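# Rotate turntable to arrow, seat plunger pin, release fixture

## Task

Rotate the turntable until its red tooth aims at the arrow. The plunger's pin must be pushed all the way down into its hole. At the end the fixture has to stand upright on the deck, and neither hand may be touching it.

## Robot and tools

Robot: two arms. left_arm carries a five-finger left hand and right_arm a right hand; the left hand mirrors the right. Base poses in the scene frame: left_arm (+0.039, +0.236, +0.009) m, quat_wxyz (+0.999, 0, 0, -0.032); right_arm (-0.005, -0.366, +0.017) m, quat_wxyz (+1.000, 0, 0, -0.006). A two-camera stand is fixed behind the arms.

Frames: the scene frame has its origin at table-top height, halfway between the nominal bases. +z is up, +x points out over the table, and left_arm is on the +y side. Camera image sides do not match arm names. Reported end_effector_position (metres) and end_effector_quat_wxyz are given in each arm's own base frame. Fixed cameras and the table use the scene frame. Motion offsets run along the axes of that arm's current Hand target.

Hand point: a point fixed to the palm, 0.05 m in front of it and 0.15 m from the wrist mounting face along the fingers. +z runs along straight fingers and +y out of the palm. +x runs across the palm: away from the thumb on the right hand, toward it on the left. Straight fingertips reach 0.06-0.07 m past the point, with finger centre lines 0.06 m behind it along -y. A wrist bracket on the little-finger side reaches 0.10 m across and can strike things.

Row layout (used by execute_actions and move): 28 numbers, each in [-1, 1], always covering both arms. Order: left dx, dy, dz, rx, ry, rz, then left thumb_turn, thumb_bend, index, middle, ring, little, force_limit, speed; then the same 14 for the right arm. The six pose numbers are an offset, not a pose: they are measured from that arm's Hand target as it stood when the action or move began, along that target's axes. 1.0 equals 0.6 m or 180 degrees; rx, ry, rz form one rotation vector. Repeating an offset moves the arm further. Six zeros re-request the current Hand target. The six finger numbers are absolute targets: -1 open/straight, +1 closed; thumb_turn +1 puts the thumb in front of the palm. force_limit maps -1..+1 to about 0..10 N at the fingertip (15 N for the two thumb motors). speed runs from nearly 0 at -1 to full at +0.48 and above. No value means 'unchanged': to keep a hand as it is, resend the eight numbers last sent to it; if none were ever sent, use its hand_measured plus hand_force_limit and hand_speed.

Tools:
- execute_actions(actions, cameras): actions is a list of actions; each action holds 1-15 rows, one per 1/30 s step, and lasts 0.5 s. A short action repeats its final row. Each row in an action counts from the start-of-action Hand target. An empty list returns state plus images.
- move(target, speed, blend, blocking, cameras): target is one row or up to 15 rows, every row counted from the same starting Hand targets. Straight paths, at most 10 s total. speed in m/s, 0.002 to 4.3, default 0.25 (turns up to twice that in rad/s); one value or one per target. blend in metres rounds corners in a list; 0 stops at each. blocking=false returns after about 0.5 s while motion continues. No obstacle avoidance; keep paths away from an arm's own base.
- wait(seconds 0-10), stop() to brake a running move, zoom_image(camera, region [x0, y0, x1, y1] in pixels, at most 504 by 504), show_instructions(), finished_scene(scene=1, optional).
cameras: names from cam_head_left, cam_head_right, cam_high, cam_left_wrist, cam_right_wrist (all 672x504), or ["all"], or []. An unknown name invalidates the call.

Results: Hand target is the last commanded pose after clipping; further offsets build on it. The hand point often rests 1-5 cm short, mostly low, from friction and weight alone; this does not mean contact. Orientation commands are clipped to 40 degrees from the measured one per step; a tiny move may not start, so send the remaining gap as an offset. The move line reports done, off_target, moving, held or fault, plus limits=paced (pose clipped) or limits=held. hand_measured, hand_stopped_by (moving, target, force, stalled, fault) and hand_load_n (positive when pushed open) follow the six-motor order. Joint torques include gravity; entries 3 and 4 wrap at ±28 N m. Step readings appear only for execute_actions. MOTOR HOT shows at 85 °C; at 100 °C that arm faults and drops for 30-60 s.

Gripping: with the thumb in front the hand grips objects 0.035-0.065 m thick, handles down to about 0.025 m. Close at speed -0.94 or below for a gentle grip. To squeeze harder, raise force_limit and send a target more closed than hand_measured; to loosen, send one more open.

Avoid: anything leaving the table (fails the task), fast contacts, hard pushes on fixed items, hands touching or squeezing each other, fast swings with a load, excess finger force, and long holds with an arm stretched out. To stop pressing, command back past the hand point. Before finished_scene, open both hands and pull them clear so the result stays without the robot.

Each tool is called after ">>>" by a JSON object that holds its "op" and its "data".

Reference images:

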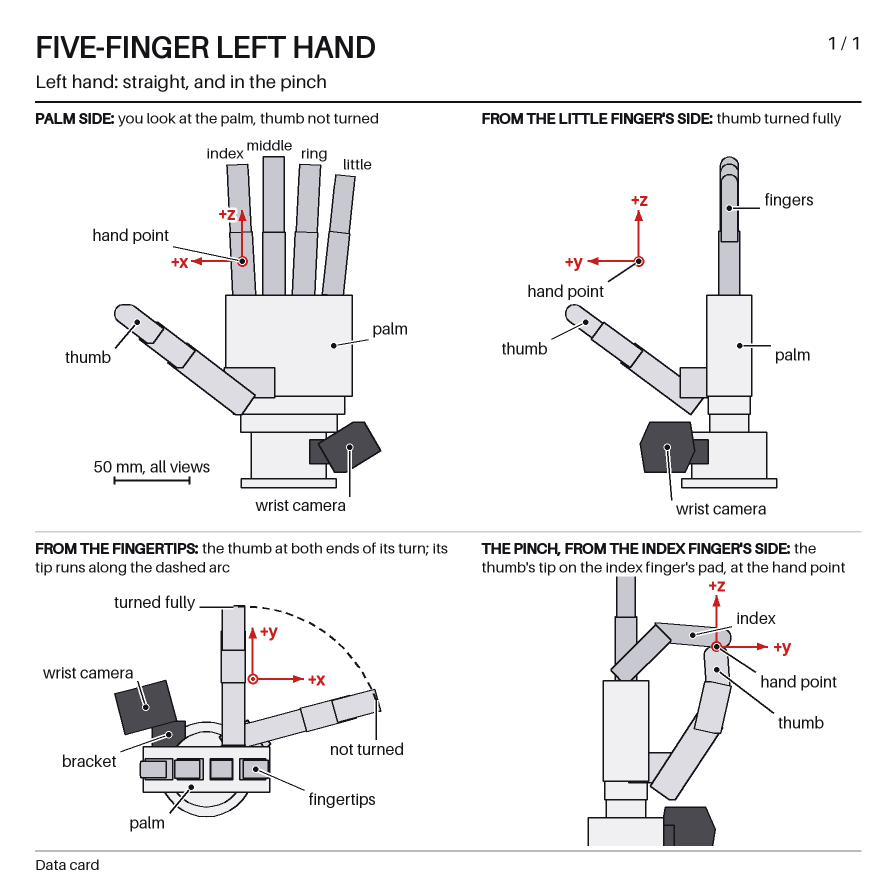

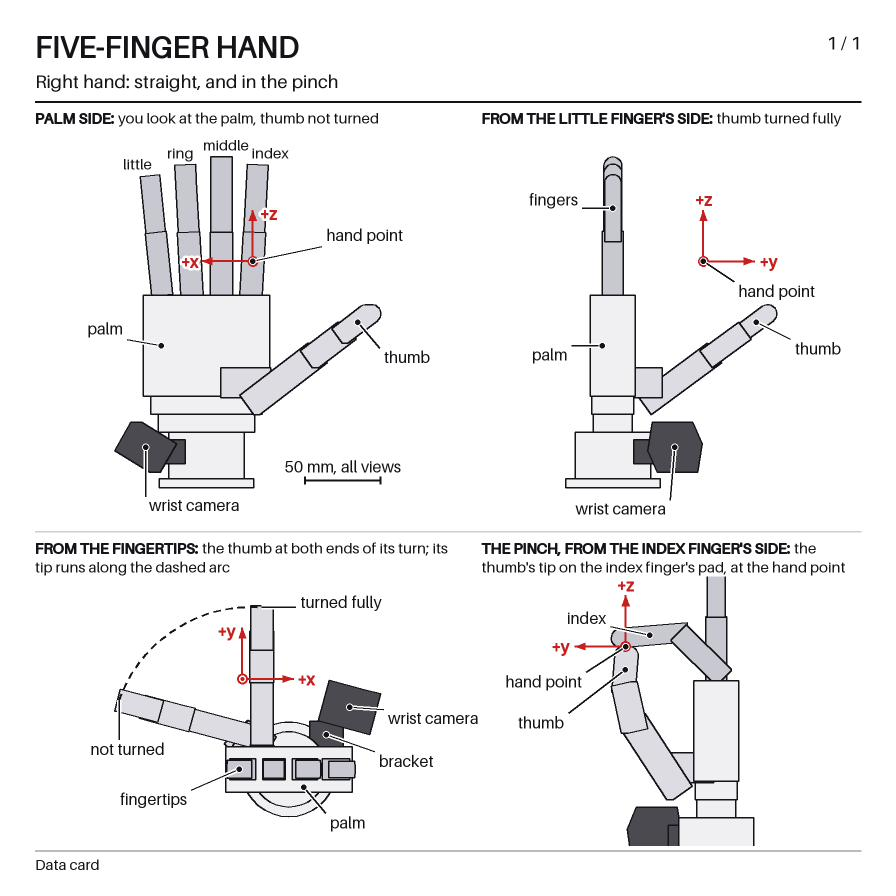

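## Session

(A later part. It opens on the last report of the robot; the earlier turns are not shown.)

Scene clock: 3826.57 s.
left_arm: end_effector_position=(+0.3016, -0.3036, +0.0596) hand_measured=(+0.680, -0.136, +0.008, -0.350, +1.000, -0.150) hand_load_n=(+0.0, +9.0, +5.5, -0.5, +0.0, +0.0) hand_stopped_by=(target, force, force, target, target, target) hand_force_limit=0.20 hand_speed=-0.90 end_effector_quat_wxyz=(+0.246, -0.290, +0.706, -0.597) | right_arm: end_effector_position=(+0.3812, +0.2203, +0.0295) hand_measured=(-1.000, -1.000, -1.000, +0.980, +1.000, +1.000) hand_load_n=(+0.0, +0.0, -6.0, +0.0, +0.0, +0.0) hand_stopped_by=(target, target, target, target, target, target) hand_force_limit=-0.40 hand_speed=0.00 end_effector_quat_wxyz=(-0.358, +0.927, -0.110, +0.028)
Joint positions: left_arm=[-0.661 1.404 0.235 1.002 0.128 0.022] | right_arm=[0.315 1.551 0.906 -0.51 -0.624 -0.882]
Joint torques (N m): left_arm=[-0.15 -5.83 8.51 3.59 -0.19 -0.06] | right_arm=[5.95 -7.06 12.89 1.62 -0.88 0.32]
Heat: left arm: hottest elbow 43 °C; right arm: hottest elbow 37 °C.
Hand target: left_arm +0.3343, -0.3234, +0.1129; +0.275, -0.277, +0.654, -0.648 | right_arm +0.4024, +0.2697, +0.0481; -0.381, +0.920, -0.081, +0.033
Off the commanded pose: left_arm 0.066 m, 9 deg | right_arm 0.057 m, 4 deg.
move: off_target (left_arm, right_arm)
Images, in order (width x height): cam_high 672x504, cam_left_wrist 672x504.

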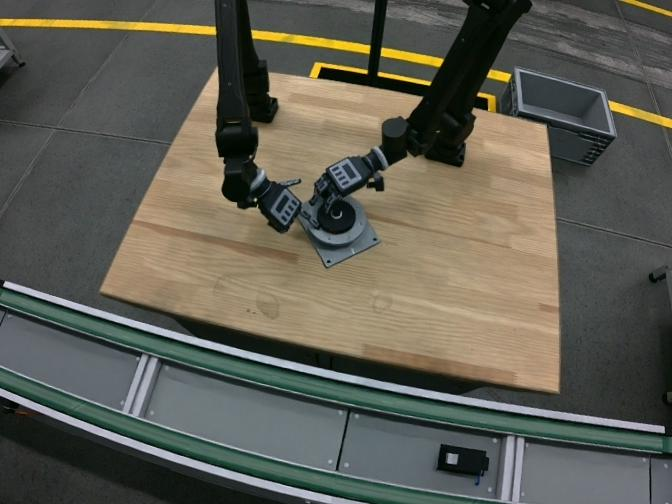

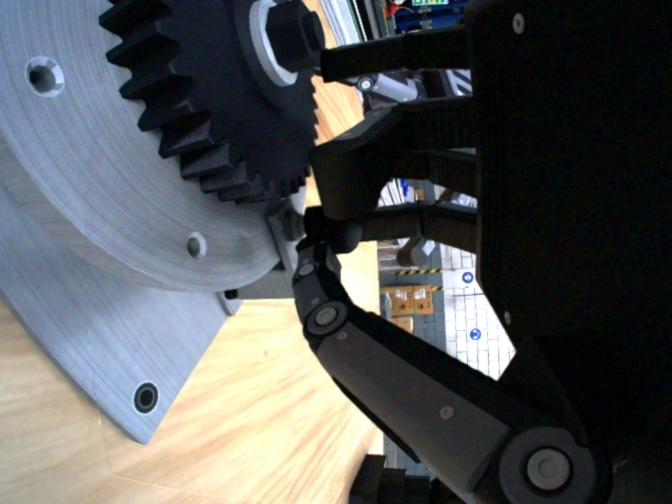

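>>> {"op": "zoom_image", "data": {"camera": "cam_left_wrist", "region": [220, 150, 420, 300]}}

>>> {"op": "zoom_image", "data": {"camera": "cam_left_wrist", "region": [270, 195, 340, 265]}}

Scaled by 2.520 from the camera's 672x504 image, which has a finer 960x720 frame.

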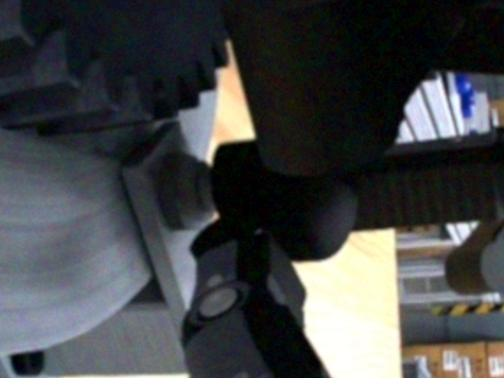

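Scaled by 7.200 from the camera's 672x504 image, which has a finer 960x720 frame.

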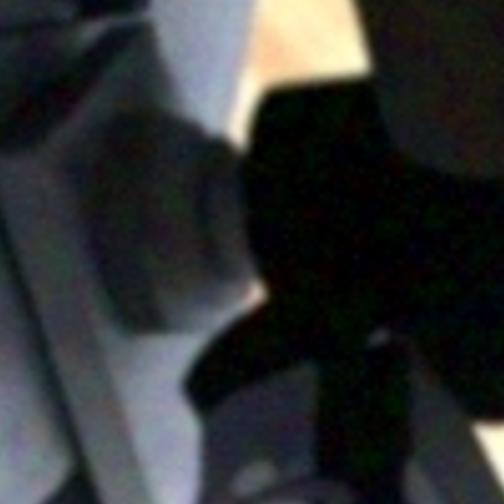

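>>> {"op": "move", "data": {"target": [0,0,0,0,0,0,0.68,0.36,0.5,-0.35,1,-0.15,0.2,-0.9,0.0445,-0.01,-0.01,0,0,0,-1,-1,-1,0.98,1,1,-0.4,0], "speed": 0.06, "cameras": ["cam_high","cam_left_wrist"]}}

>>> {"op": "zoom_image", "data": {"camera": "cam_high", "region": [270, 140, 390, 270]}}

Scene clock: 3846.57 s.
left_arm: end_effector_position=(+0.3016, -0.3036, +0.0596) hand_measured=(+0.680, -0.136, +0.008, -0.350, +1.000, -0.150) hand_load_n=(+0.0, +9.5, +5.5, +0.0, +0.0, +0.0) hand_stopped_by=(target, force, force, target, target, target) hand_force_limit=0.20 hand_speed=-0.90 end_effector_quat_wxyz=(+0.246, -0.290, +0.706, -0.597) | right_arm: end_effector_position=(+0.3834, +0.2211, +0.0323) hand_measured=(-1.000, -1.000, -0.998, +0.980, +1.000, +1.000) hand_load_n=(-0.5, +0.0, -9.5, +0.0, +0.0, +0.0) hand_stopped_by=(target, target, target, target, target, target) hand_force_limit=-0.40 hand_speed=0.00 end_effector_quat_wxyz=(-0.348, +0.931, -0.114, +0.003)
Joint positions: left_arm=[-0.661 1.404 0.235 1.002 0.128 0.022] | right_arm=[0.315 1.584 0.962 -0.595 -0.629 -0.896]
Joint torques (N m): left_arm=[-0.15 -5.83 8.54 3.58 -0.18 -0.05] | right_arm=[3.84 -7.18 14.82 2.44 -1.33 0.13]
Heat: left arm: hottest elbow 43 °C; right arm: hottest elbow 42 °C.
Hand target: left_arm +0.3343, -0.3234, +0.1129; +0.275, -0.277, +0.654, -0.648 | right_arm +0.4287, +0.2651, +0.0565; -0.381, +0.920, -0.081, +0.033
Off the commanded pose: left_arm 0.066 m, 9 deg | right_arm 0.068 m, 7 deg.
move: off_target (left_arm, right_arm)
Images, in order (width x height): cam_high 672x504, cam_left_wrist 672x504.

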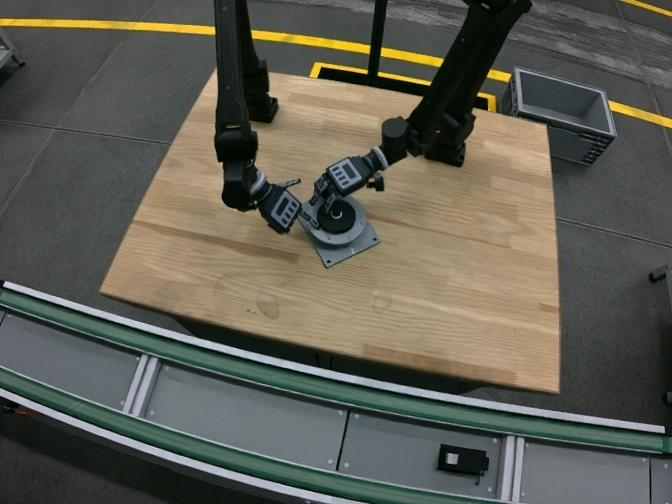

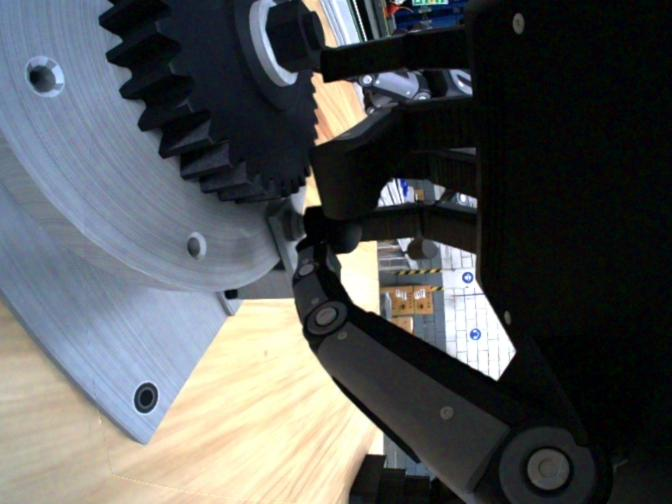

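Scaled by 3.877 from the camera's 672x504 image, which has a finer 960x720 frame.

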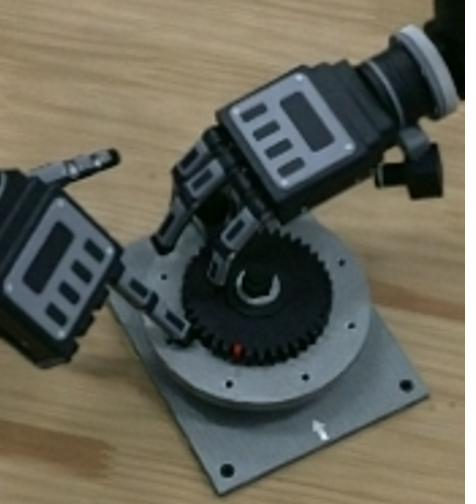

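>>> {"op": "move", "data": {"target": [0,0,0,0,0,0,0.68,0.36,0.5,-0.35,1,-0.15,0.2,-0.9,-0.0164,0.0433,0.0392,0,0,0,-1,-1,-1,0.98,1,1,-0.4,0], "speed": 0.06, "cameras": ["cam_high","cam_head_left"]}}

>>> {"op": "zoom_image", "data": {"camera": "cam_high", "region": [290, 180, 370, 260]}}

>>> {"op": "zoom_image", "data": {"camera": "cam_head_left", "region": [240, 230, 340, 330]}}

Scene clock: 3867.60 s.
left_arm: end_effector_position=(+0.3052, -0.3014, +0.0604) hand_measured=(+0.680, -0.136, +0.008, -0.350, +1.000, -0.150) hand_load_n=(+0.5, +5.0, +0.0, +0.0, +0.0, +0.0) hand_stopped_by=(target, force, force, target, target, target) hand_force_limit=0.20 hand_speed=-0.90 end_effector_quat_wxyz=(+0.253, -0.295, +0.703, -0.596) | right_arm: end_effector_position=(+0.3911, +0.2311, +0.0263) hand_measured=(-1.000, -1.000, -1.000, +0.980, +1.000, +1.000) hand_load_n=(+0.0, +0.0, -4.5, +0.0, +0.0, +0.0) hand_stopped_by=(target, target, target, target, target, target) hand_force_limit=-0.40 hand_speed=0.00 end_effector_quat_wxyz=(-0.370, +0.923, -0.104, +0.006)
Joint positions: left_arm=[-0.66 1.406 0.235 1.008 0.111 0.022] | right_arm=[0.315 1.611 0.962 -0.536 -0.671 -0.896]
Joint torques (N m): left_arm=[-0.15 -5.89 8.53 3.38 -0.01 -0.05] | right_arm=[4.42 -6.48 9.63 4.55 0 0.23]
Heat: left arm: hottest elbow 43 °C; right arm: hottest elbow 45 °C.
Hand target: left_arm +0.3343, -0.3234, +0.1129; +0.275, -0.277, +0.654, -0.648 | right_arm +0.4187, +0.2651, +0.0215; -0.381, +0.920, -0.081, +0.033
Off the commanded pose: left_arm 0.064 m, 9 deg | right_arm 0.044 m, 4 deg.
move: off_target (left_arm, right_arm)
Images, in order (width x height): cam_head_left 672x504, cam_high 672x504.

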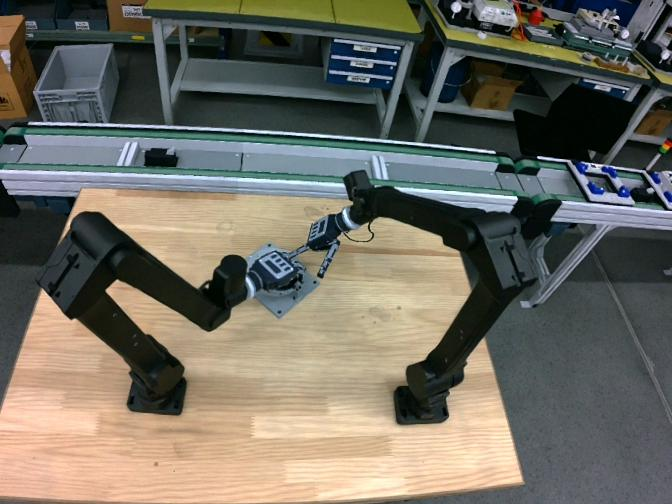

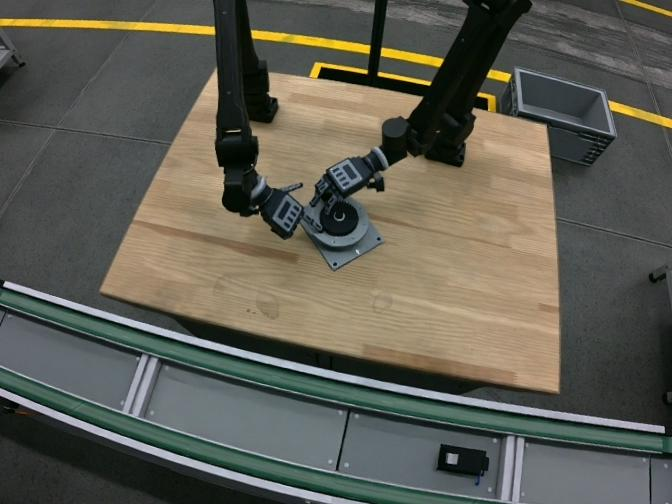

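Scaled by 6.300 from the camera's 672x504 image, which has a finer 960x720 frame.

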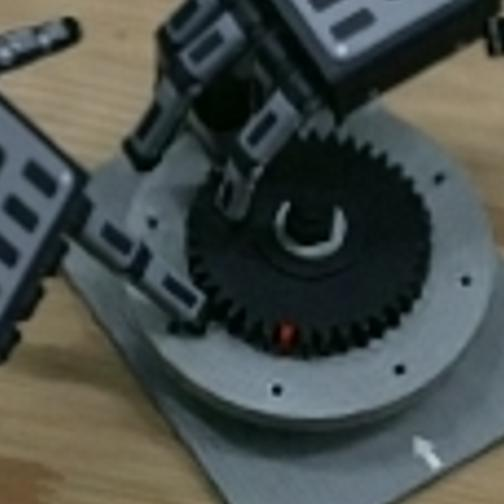

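Scaled by 5.040 from the camera's 672x504 image, which has a finer 960x720 frame.

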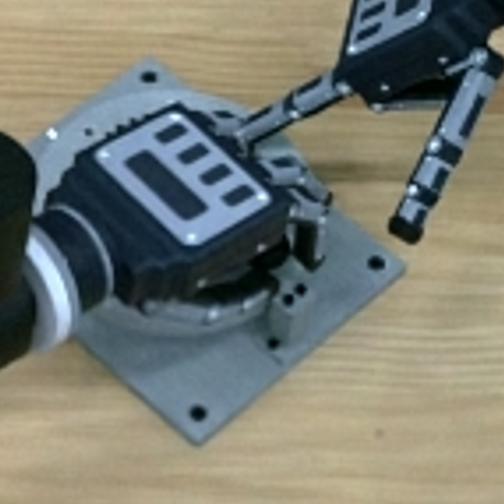

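>>> {"op": "move", "data": {"target": [0,0,-0.02,0,0,0,0.68,0.38,0.52,-0.35,1,-0.15,0.5,-0.9,-0.0248,0.0523,-0.0017,0,0,0,-1,-1,-1,0.98,1,1,-0.4,0], "speed": 0.06, "cameras": ["cam_left_wrist"]}}

>>> {"op": "zoom_image", "data": {"camera": "cam_left_wrist", "region": [220, 150, 420, 300]}}

Scene clock: 3881.10 s.
left_arm: end_effector_position=(+0.3072, -0.3066, +0.0795) hand_measured=(+0.680, +0.008, +0.238, -0.350, +1.000, -0.150) hand_load_n=(+0.0, +10.5, +9.5, +0.0, +0.5, +0.0) hand_stopped_by=(target, force, force, target, target, target) hand_force_limit=0.50 hand_speed=-0.90 end_effector_quat_wxyz=(+0.258, -0.288, +0.684, -0.619) | right_arm: end_effector_position=(+0.3909, +0.2306, +0.0219) hand_measured=(-1.000, -1.000, -1.000, +0.980, +1.000, +1.000) hand_load_n=(+0.0, +0.0, -1.5, +0.0, +0.0, -0.5) hand_stopped_by=(target, target, target, target, target, target) hand_force_limit=-0.40 hand_speed=0.00 end_effector_quat_wxyz=(-0.385, +0.917, -0.096, +0.022)
Joint positions: left_arm=[-0.663 1.386 0.235 1.049 0.114 0.007] | right_arm=[0.307 1.599 0.92 -0.463 -0.689 -0.899]
Joint torques (N m): left_arm=[0.44 -5.95 6.82 2.06 -0.01 -0.02] | right_arm=[3.08 -6.12 5.96 3.89 0.36 -0.03]
Heat: left arm: hottest elbow 43 °C; right arm: hottest elbow 44 °C.
Hand target: left_arm +0.3257, -0.3150, +0.1130; +0.275, -0.277, +0.654, -0.648 | right_arm +0.4000, +0.2451, +0.0001; -0.381, +0.920, -0.081, +0.033
Off the commanded pose: left_arm 0.039 m, 5 deg | right_arm 0.028 m, 2 deg.
move: off_target (left_arm, right_arm)
Images, in order (width x height): cam_left_wrist 672x504.

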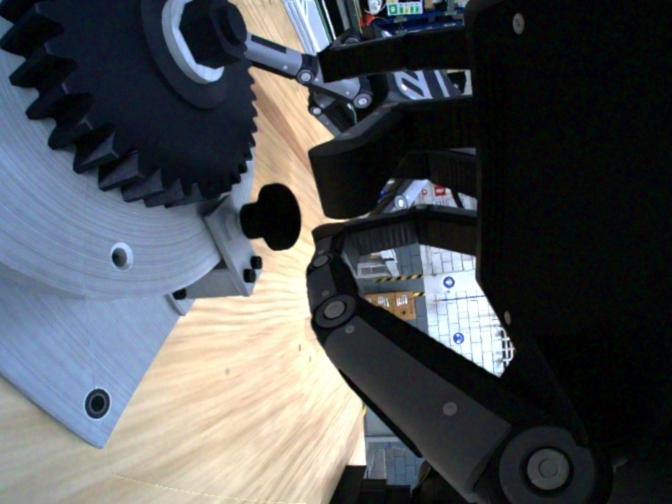

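Scaled by 2.520 from the camera's 672x504 image, which has a finer 960x720 frame.

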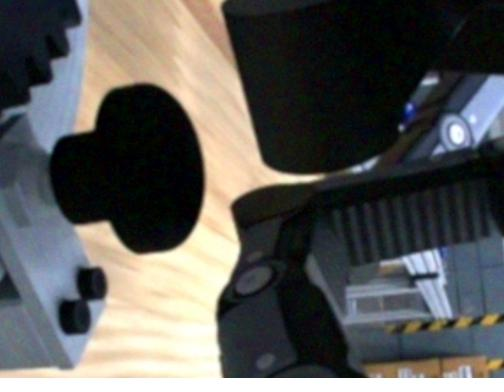

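>>> {"op": "move", "data": {"target": [[-0.0145,-0.0365,-0.0322,-0.0805,-0.0223,-0.0032,0.68,-0.4,-0.3,-0.35,1,-0.15,0.3,-0.3,0,0,0,0,0,0,-1,-1,-1,0.98,1,1,-0.4,0],[-0.0145,0.0352,-0.0316,-0.0805,-0.0223,-0.0032,0.68,-0.4,-0.3,-0.35,1,-0.15,0.3,-0.3,0,0,0,0,0,0,-1,-1,-1,0.98,1,1,-0.4,0]], "speed": 0.08, "cameras": ["all"]}}

>>> {"op": "zoom_image", "data": {"camera": "cam_high", "region": [270, 140, 390, 270]}}

>>> {"op": "zoom_image", "data": {"camera": "cam_head_left", "region": [240, 230, 340, 330]}}

Scene clock: 3989.30 s.
left_arm: end_effector_position=(+0.3147, -0.2920, +0.0847) hand_measured=(+0.680, -0.400, -0.300, -0.350, +1.000, -0.150) hand_load_n=(+0.0, +0.0, +0.0, +0.0, +0.0, +0.0) hand_stopped_by=(target, target, target, target, target, target) hand_force_limit=0.30 hand_speed=-0.30 end_effector_quat_wxyz=(+0.252, -0.342, +0.727, -0.539) | right_arm: end_effector_position=(+0.3909, +0.2306, +0.0219) hand_measured=(-1.000, -1.000, -1.000, +0.980, +1.000, +1.000) hand_load_n=(+0.0, +0.0, -1.5, +0.0, +0.0, +0.0) hand_stopped_by=(target, target, target, target, target, target) hand_force_limit=-0.40 hand_speed=0.00 end_effector_quat_wxyz=(-0.385, +0.917, -0.096, +0.022)
Joint positions: left_arm=[-0.663 1.166 0.324 0.548 0.029 0.007] | right_arm=[0.307 1.599 0.92 -0.463 -0.689 -0.899]
Joint torques (N m): left_arm=[-0.79 -3.08 6.19 2.03 -0.05 0.04] | right_arm=[3.08 -6.12 5.97 3.88 0.36 -0.03]
Heat: left arm: hottest elbow 40 °C; right arm: hottest elbow 35 °C.
Hand target: left_arm +0.3179, -0.2955, +0.0921; +0.258, -0.336, +0.719, -0.551 | right_arm +0.4000, +0.2451, +0.0001; -0.381, +0.920, -0.081, +0.033
Off the commanded pose: left_arm 0.009 m, 2 deg | right_arm 0.028 m, 2 deg.
move: off_target (right_arm)

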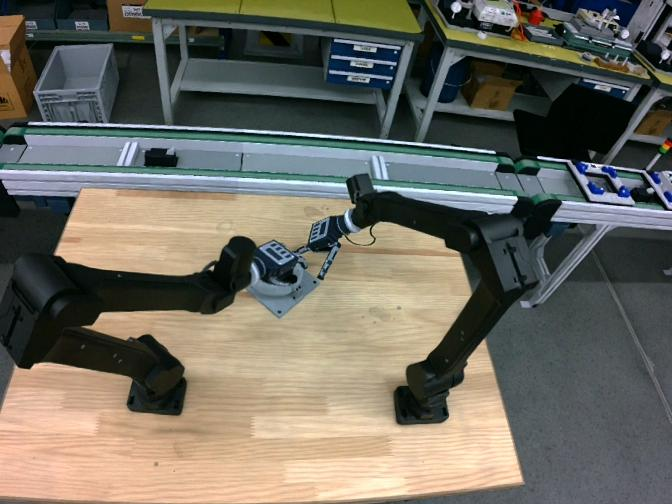

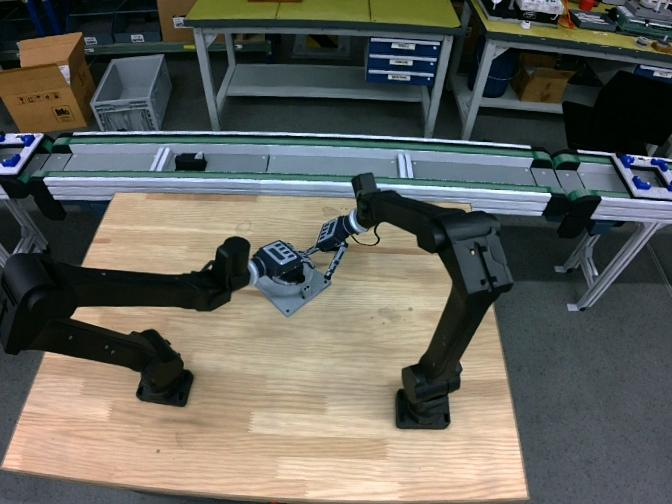

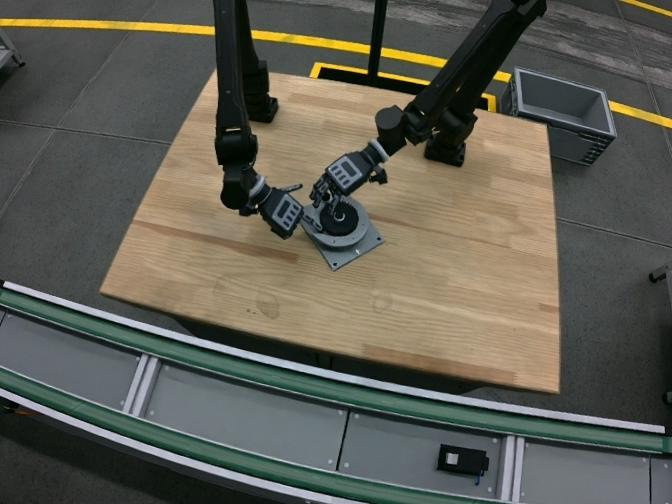

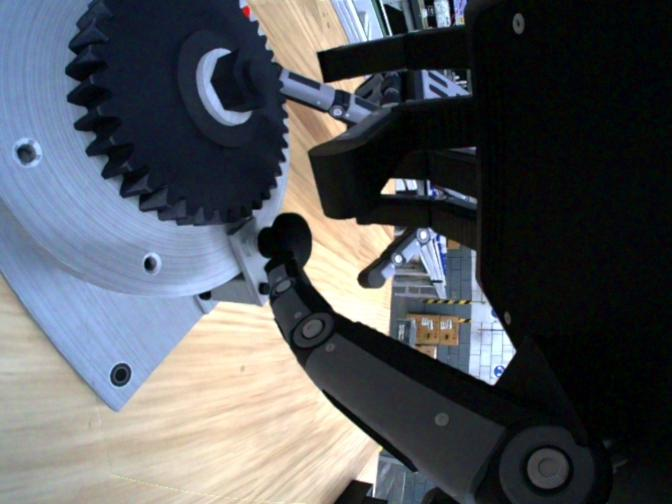

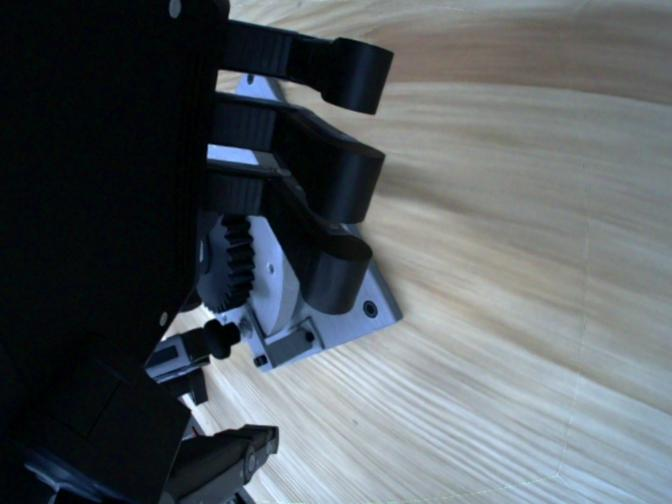

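Scaled by 3.877 from the camera's 672x504 image, which has a finer 960x720 frame.

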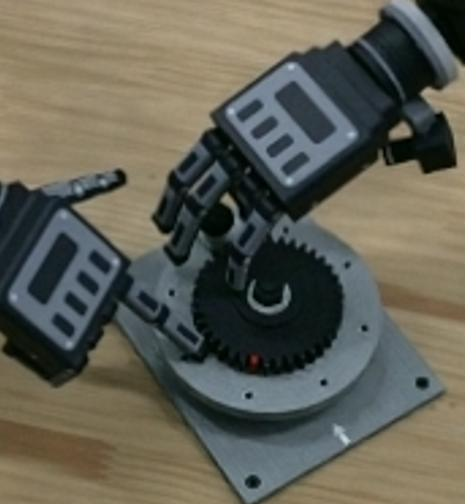

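Scaled by 5.040 from the camera's 672x504 image, which has a finer 960x720 frame.

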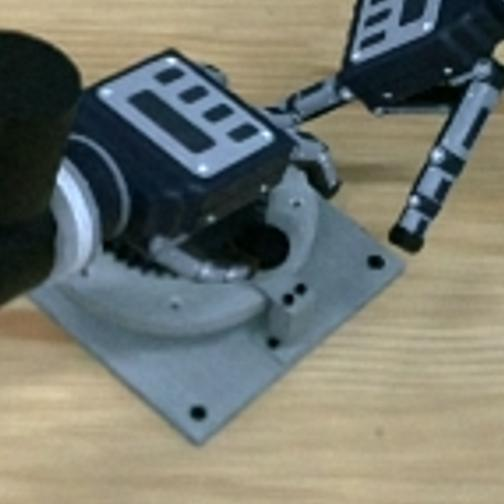

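>>> {"op": "move", "data": {"target": [0,0.0402,0.0108,0,0,0,0.68,-0.4,-0.3,-0.35,1,-0.15,0.3,-0.3,0,0,0,0,0,0,-1,-1,-1,0.98,1,1,-0.4,0], "speed": 0.06, "cameras": ["cam_left_wrist","cam_right_wrist","cam_high"]}}

>>> {"op": "zoom_image", "data": {"camera": "cam_right_wrist", "region": [140, 250, 340, 400]}}

>>> {"op": "zoom_image", "data": {"camera": "cam_left_wrist", "region": [220, 150, 420, 300]}}

Scene clock: 4004.20 s.
left_arm: end_effector_position=(+0.3155, -0.2926, +0.0610) hand_measured=(+0.680, -0.400, -0.300, -0.350, +1.000, -0.150) hand_load_n=(+0.0, +0.0, +0.0, +0.0, +0.0, +0.0) hand_stopped_by=(target, target, target, target, target, target) hand_force_limit=0.30 hand_speed=-0.30 end_effector_quat_wxyz=(+0.253, -0.341, +0.726, -0.541) | right_arm: end_effector_position=(+0.3909, +0.2306, +0.0219) hand_measured=(-1.000, -1.000, -1.000, +0.980, +1.000, +1.000) hand_load_n=(+0.0, +0.0, -1.5, +0.5, +0.0, +0.0) hand_stopped_by=(target, target, target, target, target, target) hand_force_limit=-0.40 hand_speed=0.00 end_effector_quat_wxyz=(-0.385, +0.917, -0.096, +0.022)
Joint positions: left_arm=[-0.663 1.275 0.298 0.686 0.029 0.007] | right_arm=[0.307 1.599 0.92 -0.463 -0.689 -0.899]
Joint torques (N m): left_arm=[-0.73 -3.6 5.19 2.04 -0.05 0.04] | right_arm=[3.08 -6.01 5.96 3.88 0.36 -0.03]
Heat: left arm: hottest elbow 39 °C; right arm: hottest elbow 35 °C.
Hand target: left_arm +0.3180, -0.2955, +0.0671; +0.258, -0.336, +0.719, -0.551 | right_arm +0.4000, +0.2451, +0.0001; -0.381, +0.920, -0.081, +0.033
Off the commanded pose: left_arm 0.007 m, 2 deg | right_arm 0.028 m, 2 deg.
move: off_target (right_arm)
Images, in order (width x height): cam_high 672x504, cam_left_wrist 672x504, cam_right_wrist 672x504.

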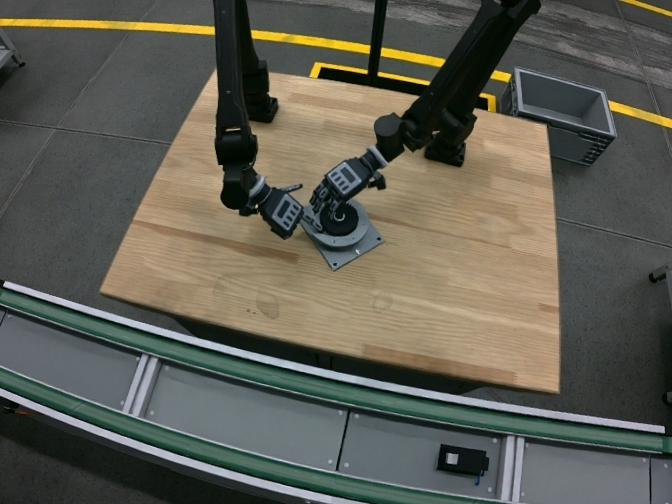

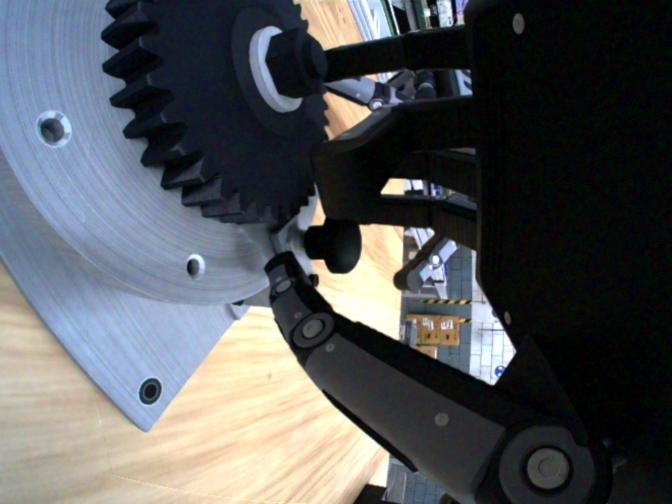

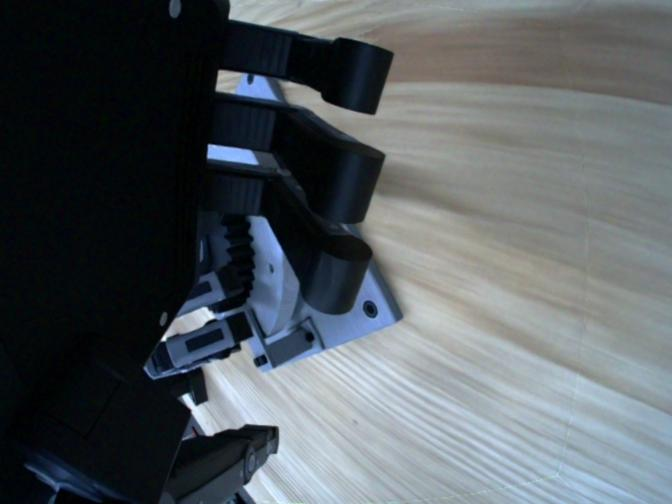

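Scaled by 2.520 from the camera's 672x504 image, which has a finer 960x720 frame.

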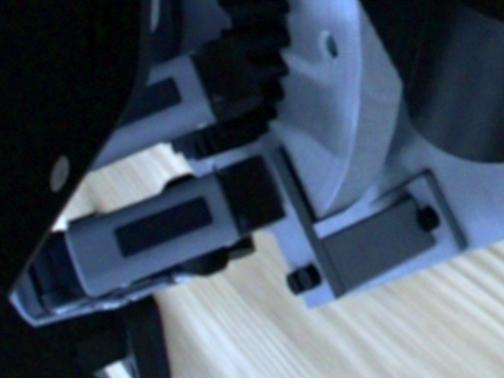

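Scaled by 2.520 from the camera's 672x504 image, which has a finer 960x720 frame.

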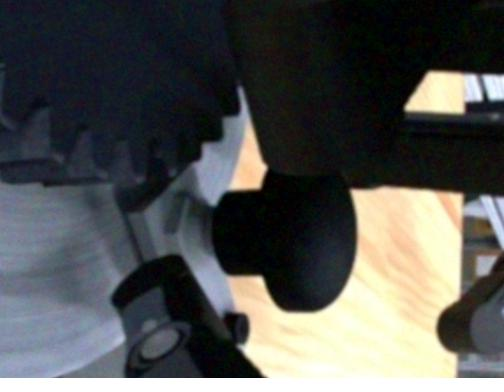

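>>> {"op": "move", "data": {"target": [[0,-0.05,-0.0134,0,0,0,0.68,-1,-0.3,-0.35,1,-0.15,0.3,0,0,0,-0.15,0,0,0,-1,-1,-1,0.98,1,1,-0.4,0],[-0.0067,-0.04,0.0134,0,0,0,-1,-1,-0.3,-0.35,1,-0.15,0.3,0,0,0,-0.15,0,0,0,-1,-1,-1,0.98,1,1,-0.4,0]], "speed": 0.08, "cameras": ["cam_left_wrist","cam_right_wrist","cam_high","cam_head_left"]}}

>>> {"op": "zoom_image", "data": {"camera": "cam_high", "region": [270, 140, 390, 270]}}

Scene clock: 4090.83 s.
left_arm: end_effector_position=(+0.3073, -0.2871, +0.0592) hand_measured=(-1.000, -1.000, -0.300, -0.350, +1.000, -0.150) hand_load_n=(+0.0, +0.0, +0.0, +0.0, +0.0, +0.0) hand_stopped_by=(target, target, target, target, target, target) hand_force_limit=0.30 hand_speed=0.00 end_effector_quat_wxyz=(+0.245, -0.341, +0.742, -0.523) | right_arm: end_effector_position=(+0.3778, +0.1807, +0.0484) hand_measured=(-1.000, -1.000, -1.000, +0.980, +1.000, +1.000) hand_load_n=(-0.5, +0.0, -0.5, +0.0, +0.0, +0.0) hand_stopped_by=(target, target, target, target, target, target) hand_force_limit=-0.40 hand_speed=0.00 end_effector_quat_wxyz=(-0.371, +0.924, -0.088, +0.018)
Joint positions: left_arm=[-0.663 1.222 0.301 0.581 0.037 0.019] | right_arm=[0.212 1.51 0.919 -0.659 -0.703 -1.05]
Joint torques (N m): left_arm=[0.44 -3.25 9.44 1.95 0.13 0.05] | right_arm=[0.5 -10.17 8.08 0.25 -0.75 -0.1]
Heat: left arm: hottest elbow 37 °C; right arm: hottest elbow 34 °C.
Hand target: left_arm +0.3313, -0.3014, +0.0882; +0.258, -0.336, +0.719, -0.551 | right_arm +0.3890, +0.1824, +0.0637; -0.381, +0.920, -0.081, +0.033
Off the commanded pose: left_arm 0.040 m, 4 deg | right_arm 0.019 m, 2 deg.
move: off_target (left_arm, right_arm); target 2's new numbers were sent with left_arm's hand 0.040 m and 4 deg from that target
Images, in order (width x height): cam_head_left 672x504, cam_high 672x504, cam_left_wrist 672x504, cam_right_wrist 672x504.

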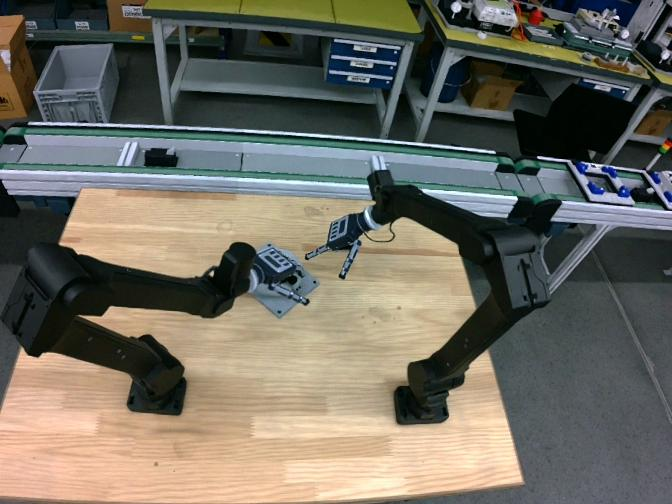

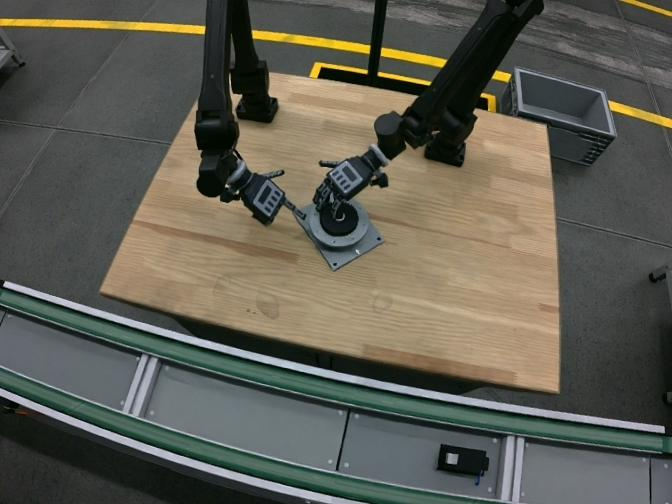

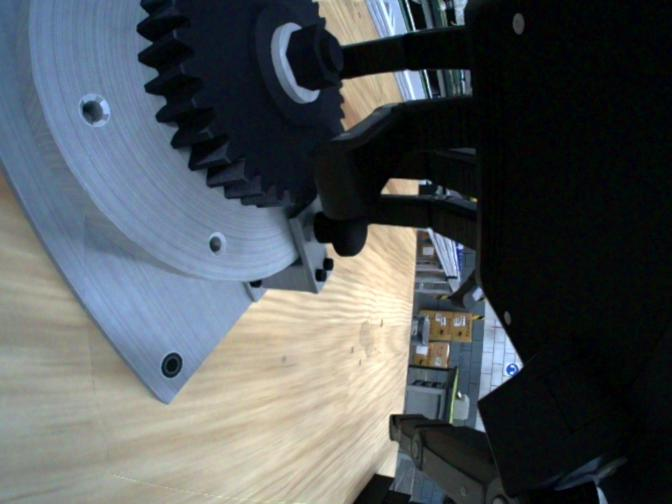

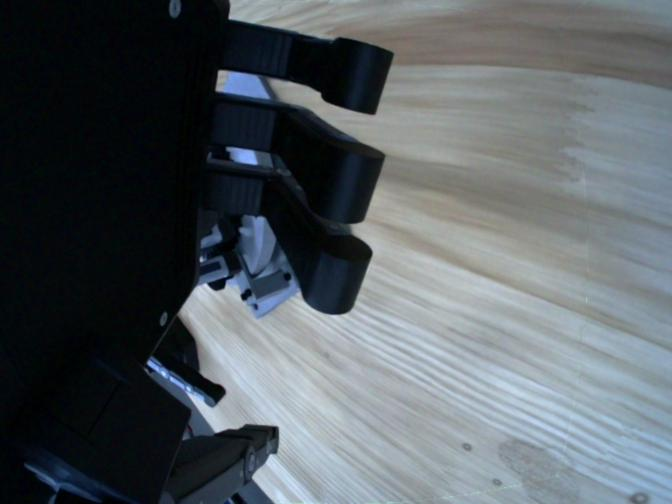

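Scaled by 3.877 from the camera's 672x504 image, which has a finer 960x720 frame.

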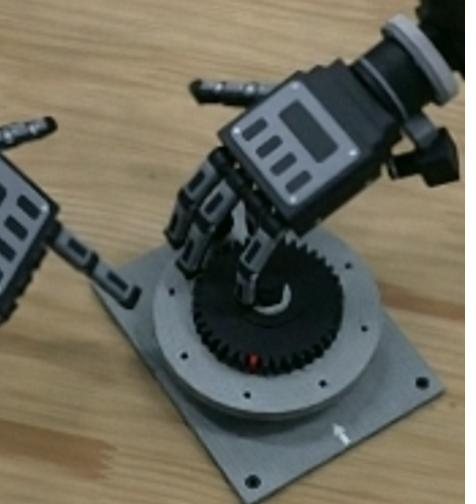

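>>> {"op": "move", "data": {"target": [[-0.001,-0.06,-0.0122,0,0,0,-1,-1,-0.3,-0.35,1,-0.15,0.3,0,0,0,0,0,0,0,-1,-1,-1,0.98,1,1,-0.4,0],[-0.001,0.0203,0.0093,0,0,0,-1,-1,-0.3,-0.35,1,-0.15,0.3,0,0,0,0,0,0,0,-1,-1,-1,0.98,1,1,-0.4,0]], "speed": 0.08, "cameras": ["cam_left_wrist","cam_right_wrist","cam_high","cam_head_left"]}}

>>> {"op": "zoom_image", "data": {"camera": "cam_left_wrist", "region": [220, 150, 420, 300]}}

>>> {"op": "zoom_image", "data": {"camera": "cam_right_wrist", "region": [140, 200, 340, 350]}}

Scene clock: 4110.67 s.
left_arm: end_effector_position=(+0.3291, -0.3045, +0.0709) hand_measured=(-1.000, -1.000, -0.300, -0.350, +1.000, -0.150) hand_load_n=(+0.0, +0.0, +0.0, +0.0, +0.0, +0.0) hand_stopped_by=(target, target, target, target, target, target) hand_force_limit=0.30 hand_speed=0.00 end_effector_quat_wxyz=(+0.254, -0.334, +0.728, -0.542) | right_arm: end_effector_position=(+0.3778, +0.1807, +0.0484) hand_measured=(-1.000, -1.000, -1.000, +0.980, +1.000, +1.000) hand_load_n=(+0.0, +0.0, +0.0, +0.0, +0.0, +0.0) hand_stopped_by=(target, target, target, target, target, target) hand_force_limit=-0.40 hand_speed=0.00 end_effector_quat_wxyz=(-0.371, +0.924, -0.088, +0.018)
Joint positions: left_arm=[-0.663 1.291 0.351 0.652 0.039 0.019] | right_arm=[0.212 1.51 0.919 -0.659 -0.703 -1.05]
Joint torques (N m): left_arm=[0.5 -4.31 5.14 2.04 0.12 0.06] | right_arm=[0.44 -10.17 8.06 0.25 -0.76 -0.1]
Heat: left arm: hottest elbow 40 °C; right arm: hottest elbow 33 °C.
Hand target: left_arm +0.3334, -0.3023, +0.0750; +0.258, -0.336, +0.719, -0.551 | right_arm +0.3890, +0.1824, +0.0637; -0.381, +0.920, -0.081, +0.033
Off the commanded pose: left_arm 0.006 m, 2 deg | right_arm 0.019 m, 2 deg.
move: off_target (right_arm)
Images, in order (width x height): cam_head_left 672x504, cam_high 672x504, cam_left_wrist 672x504, cam_right_wrist 672x504.

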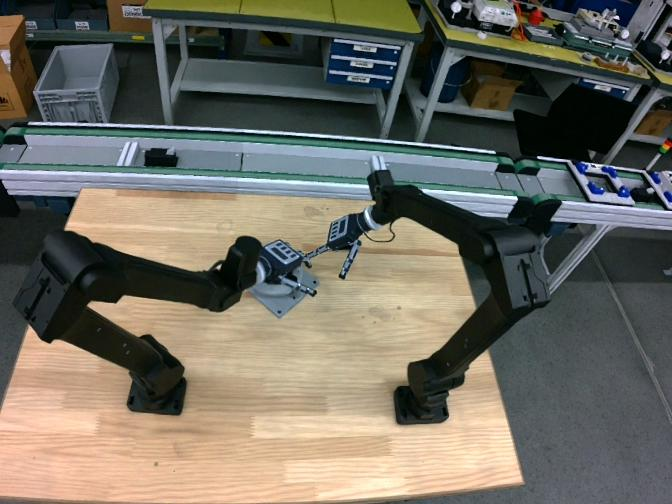

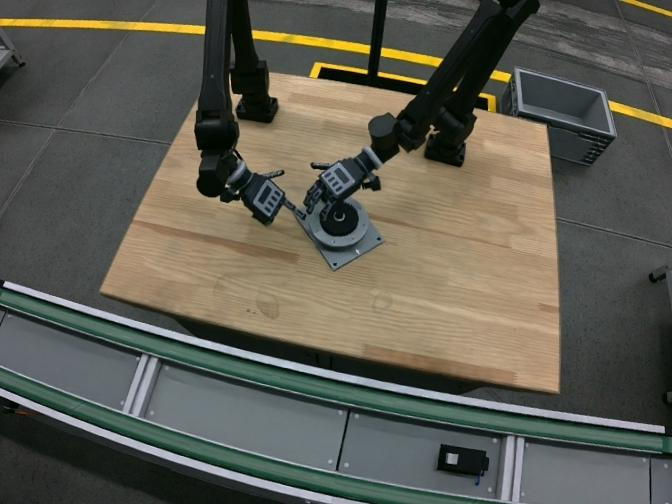

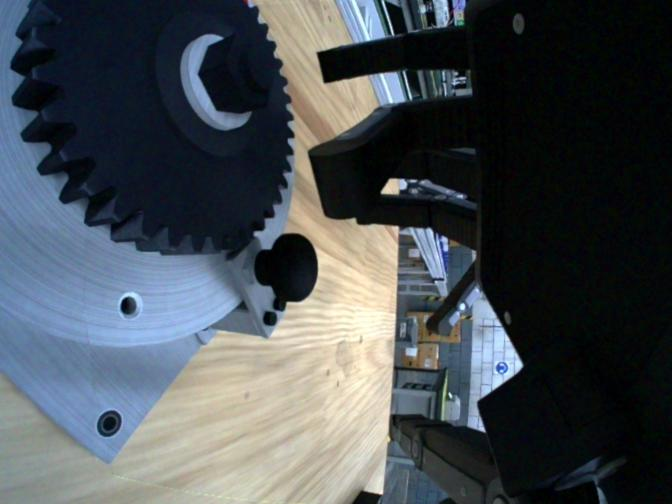

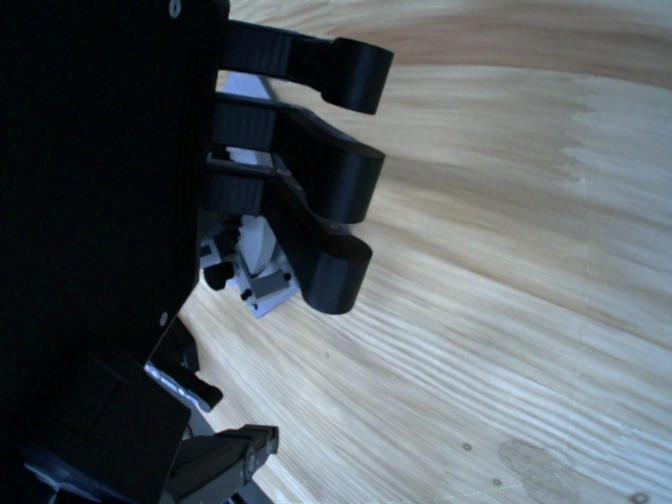

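Scaled by 2.520 from the camera's 672x504 image, which has a finer 960x720 frame.

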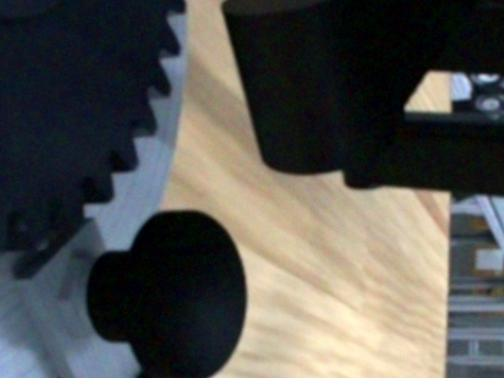

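Scaled by 2.520 from the camera's 672x504 image, which has a finer 960x720 frame.

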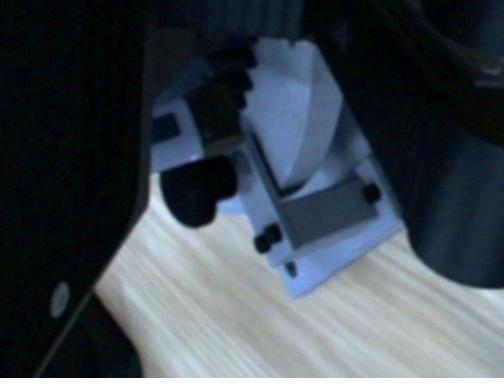

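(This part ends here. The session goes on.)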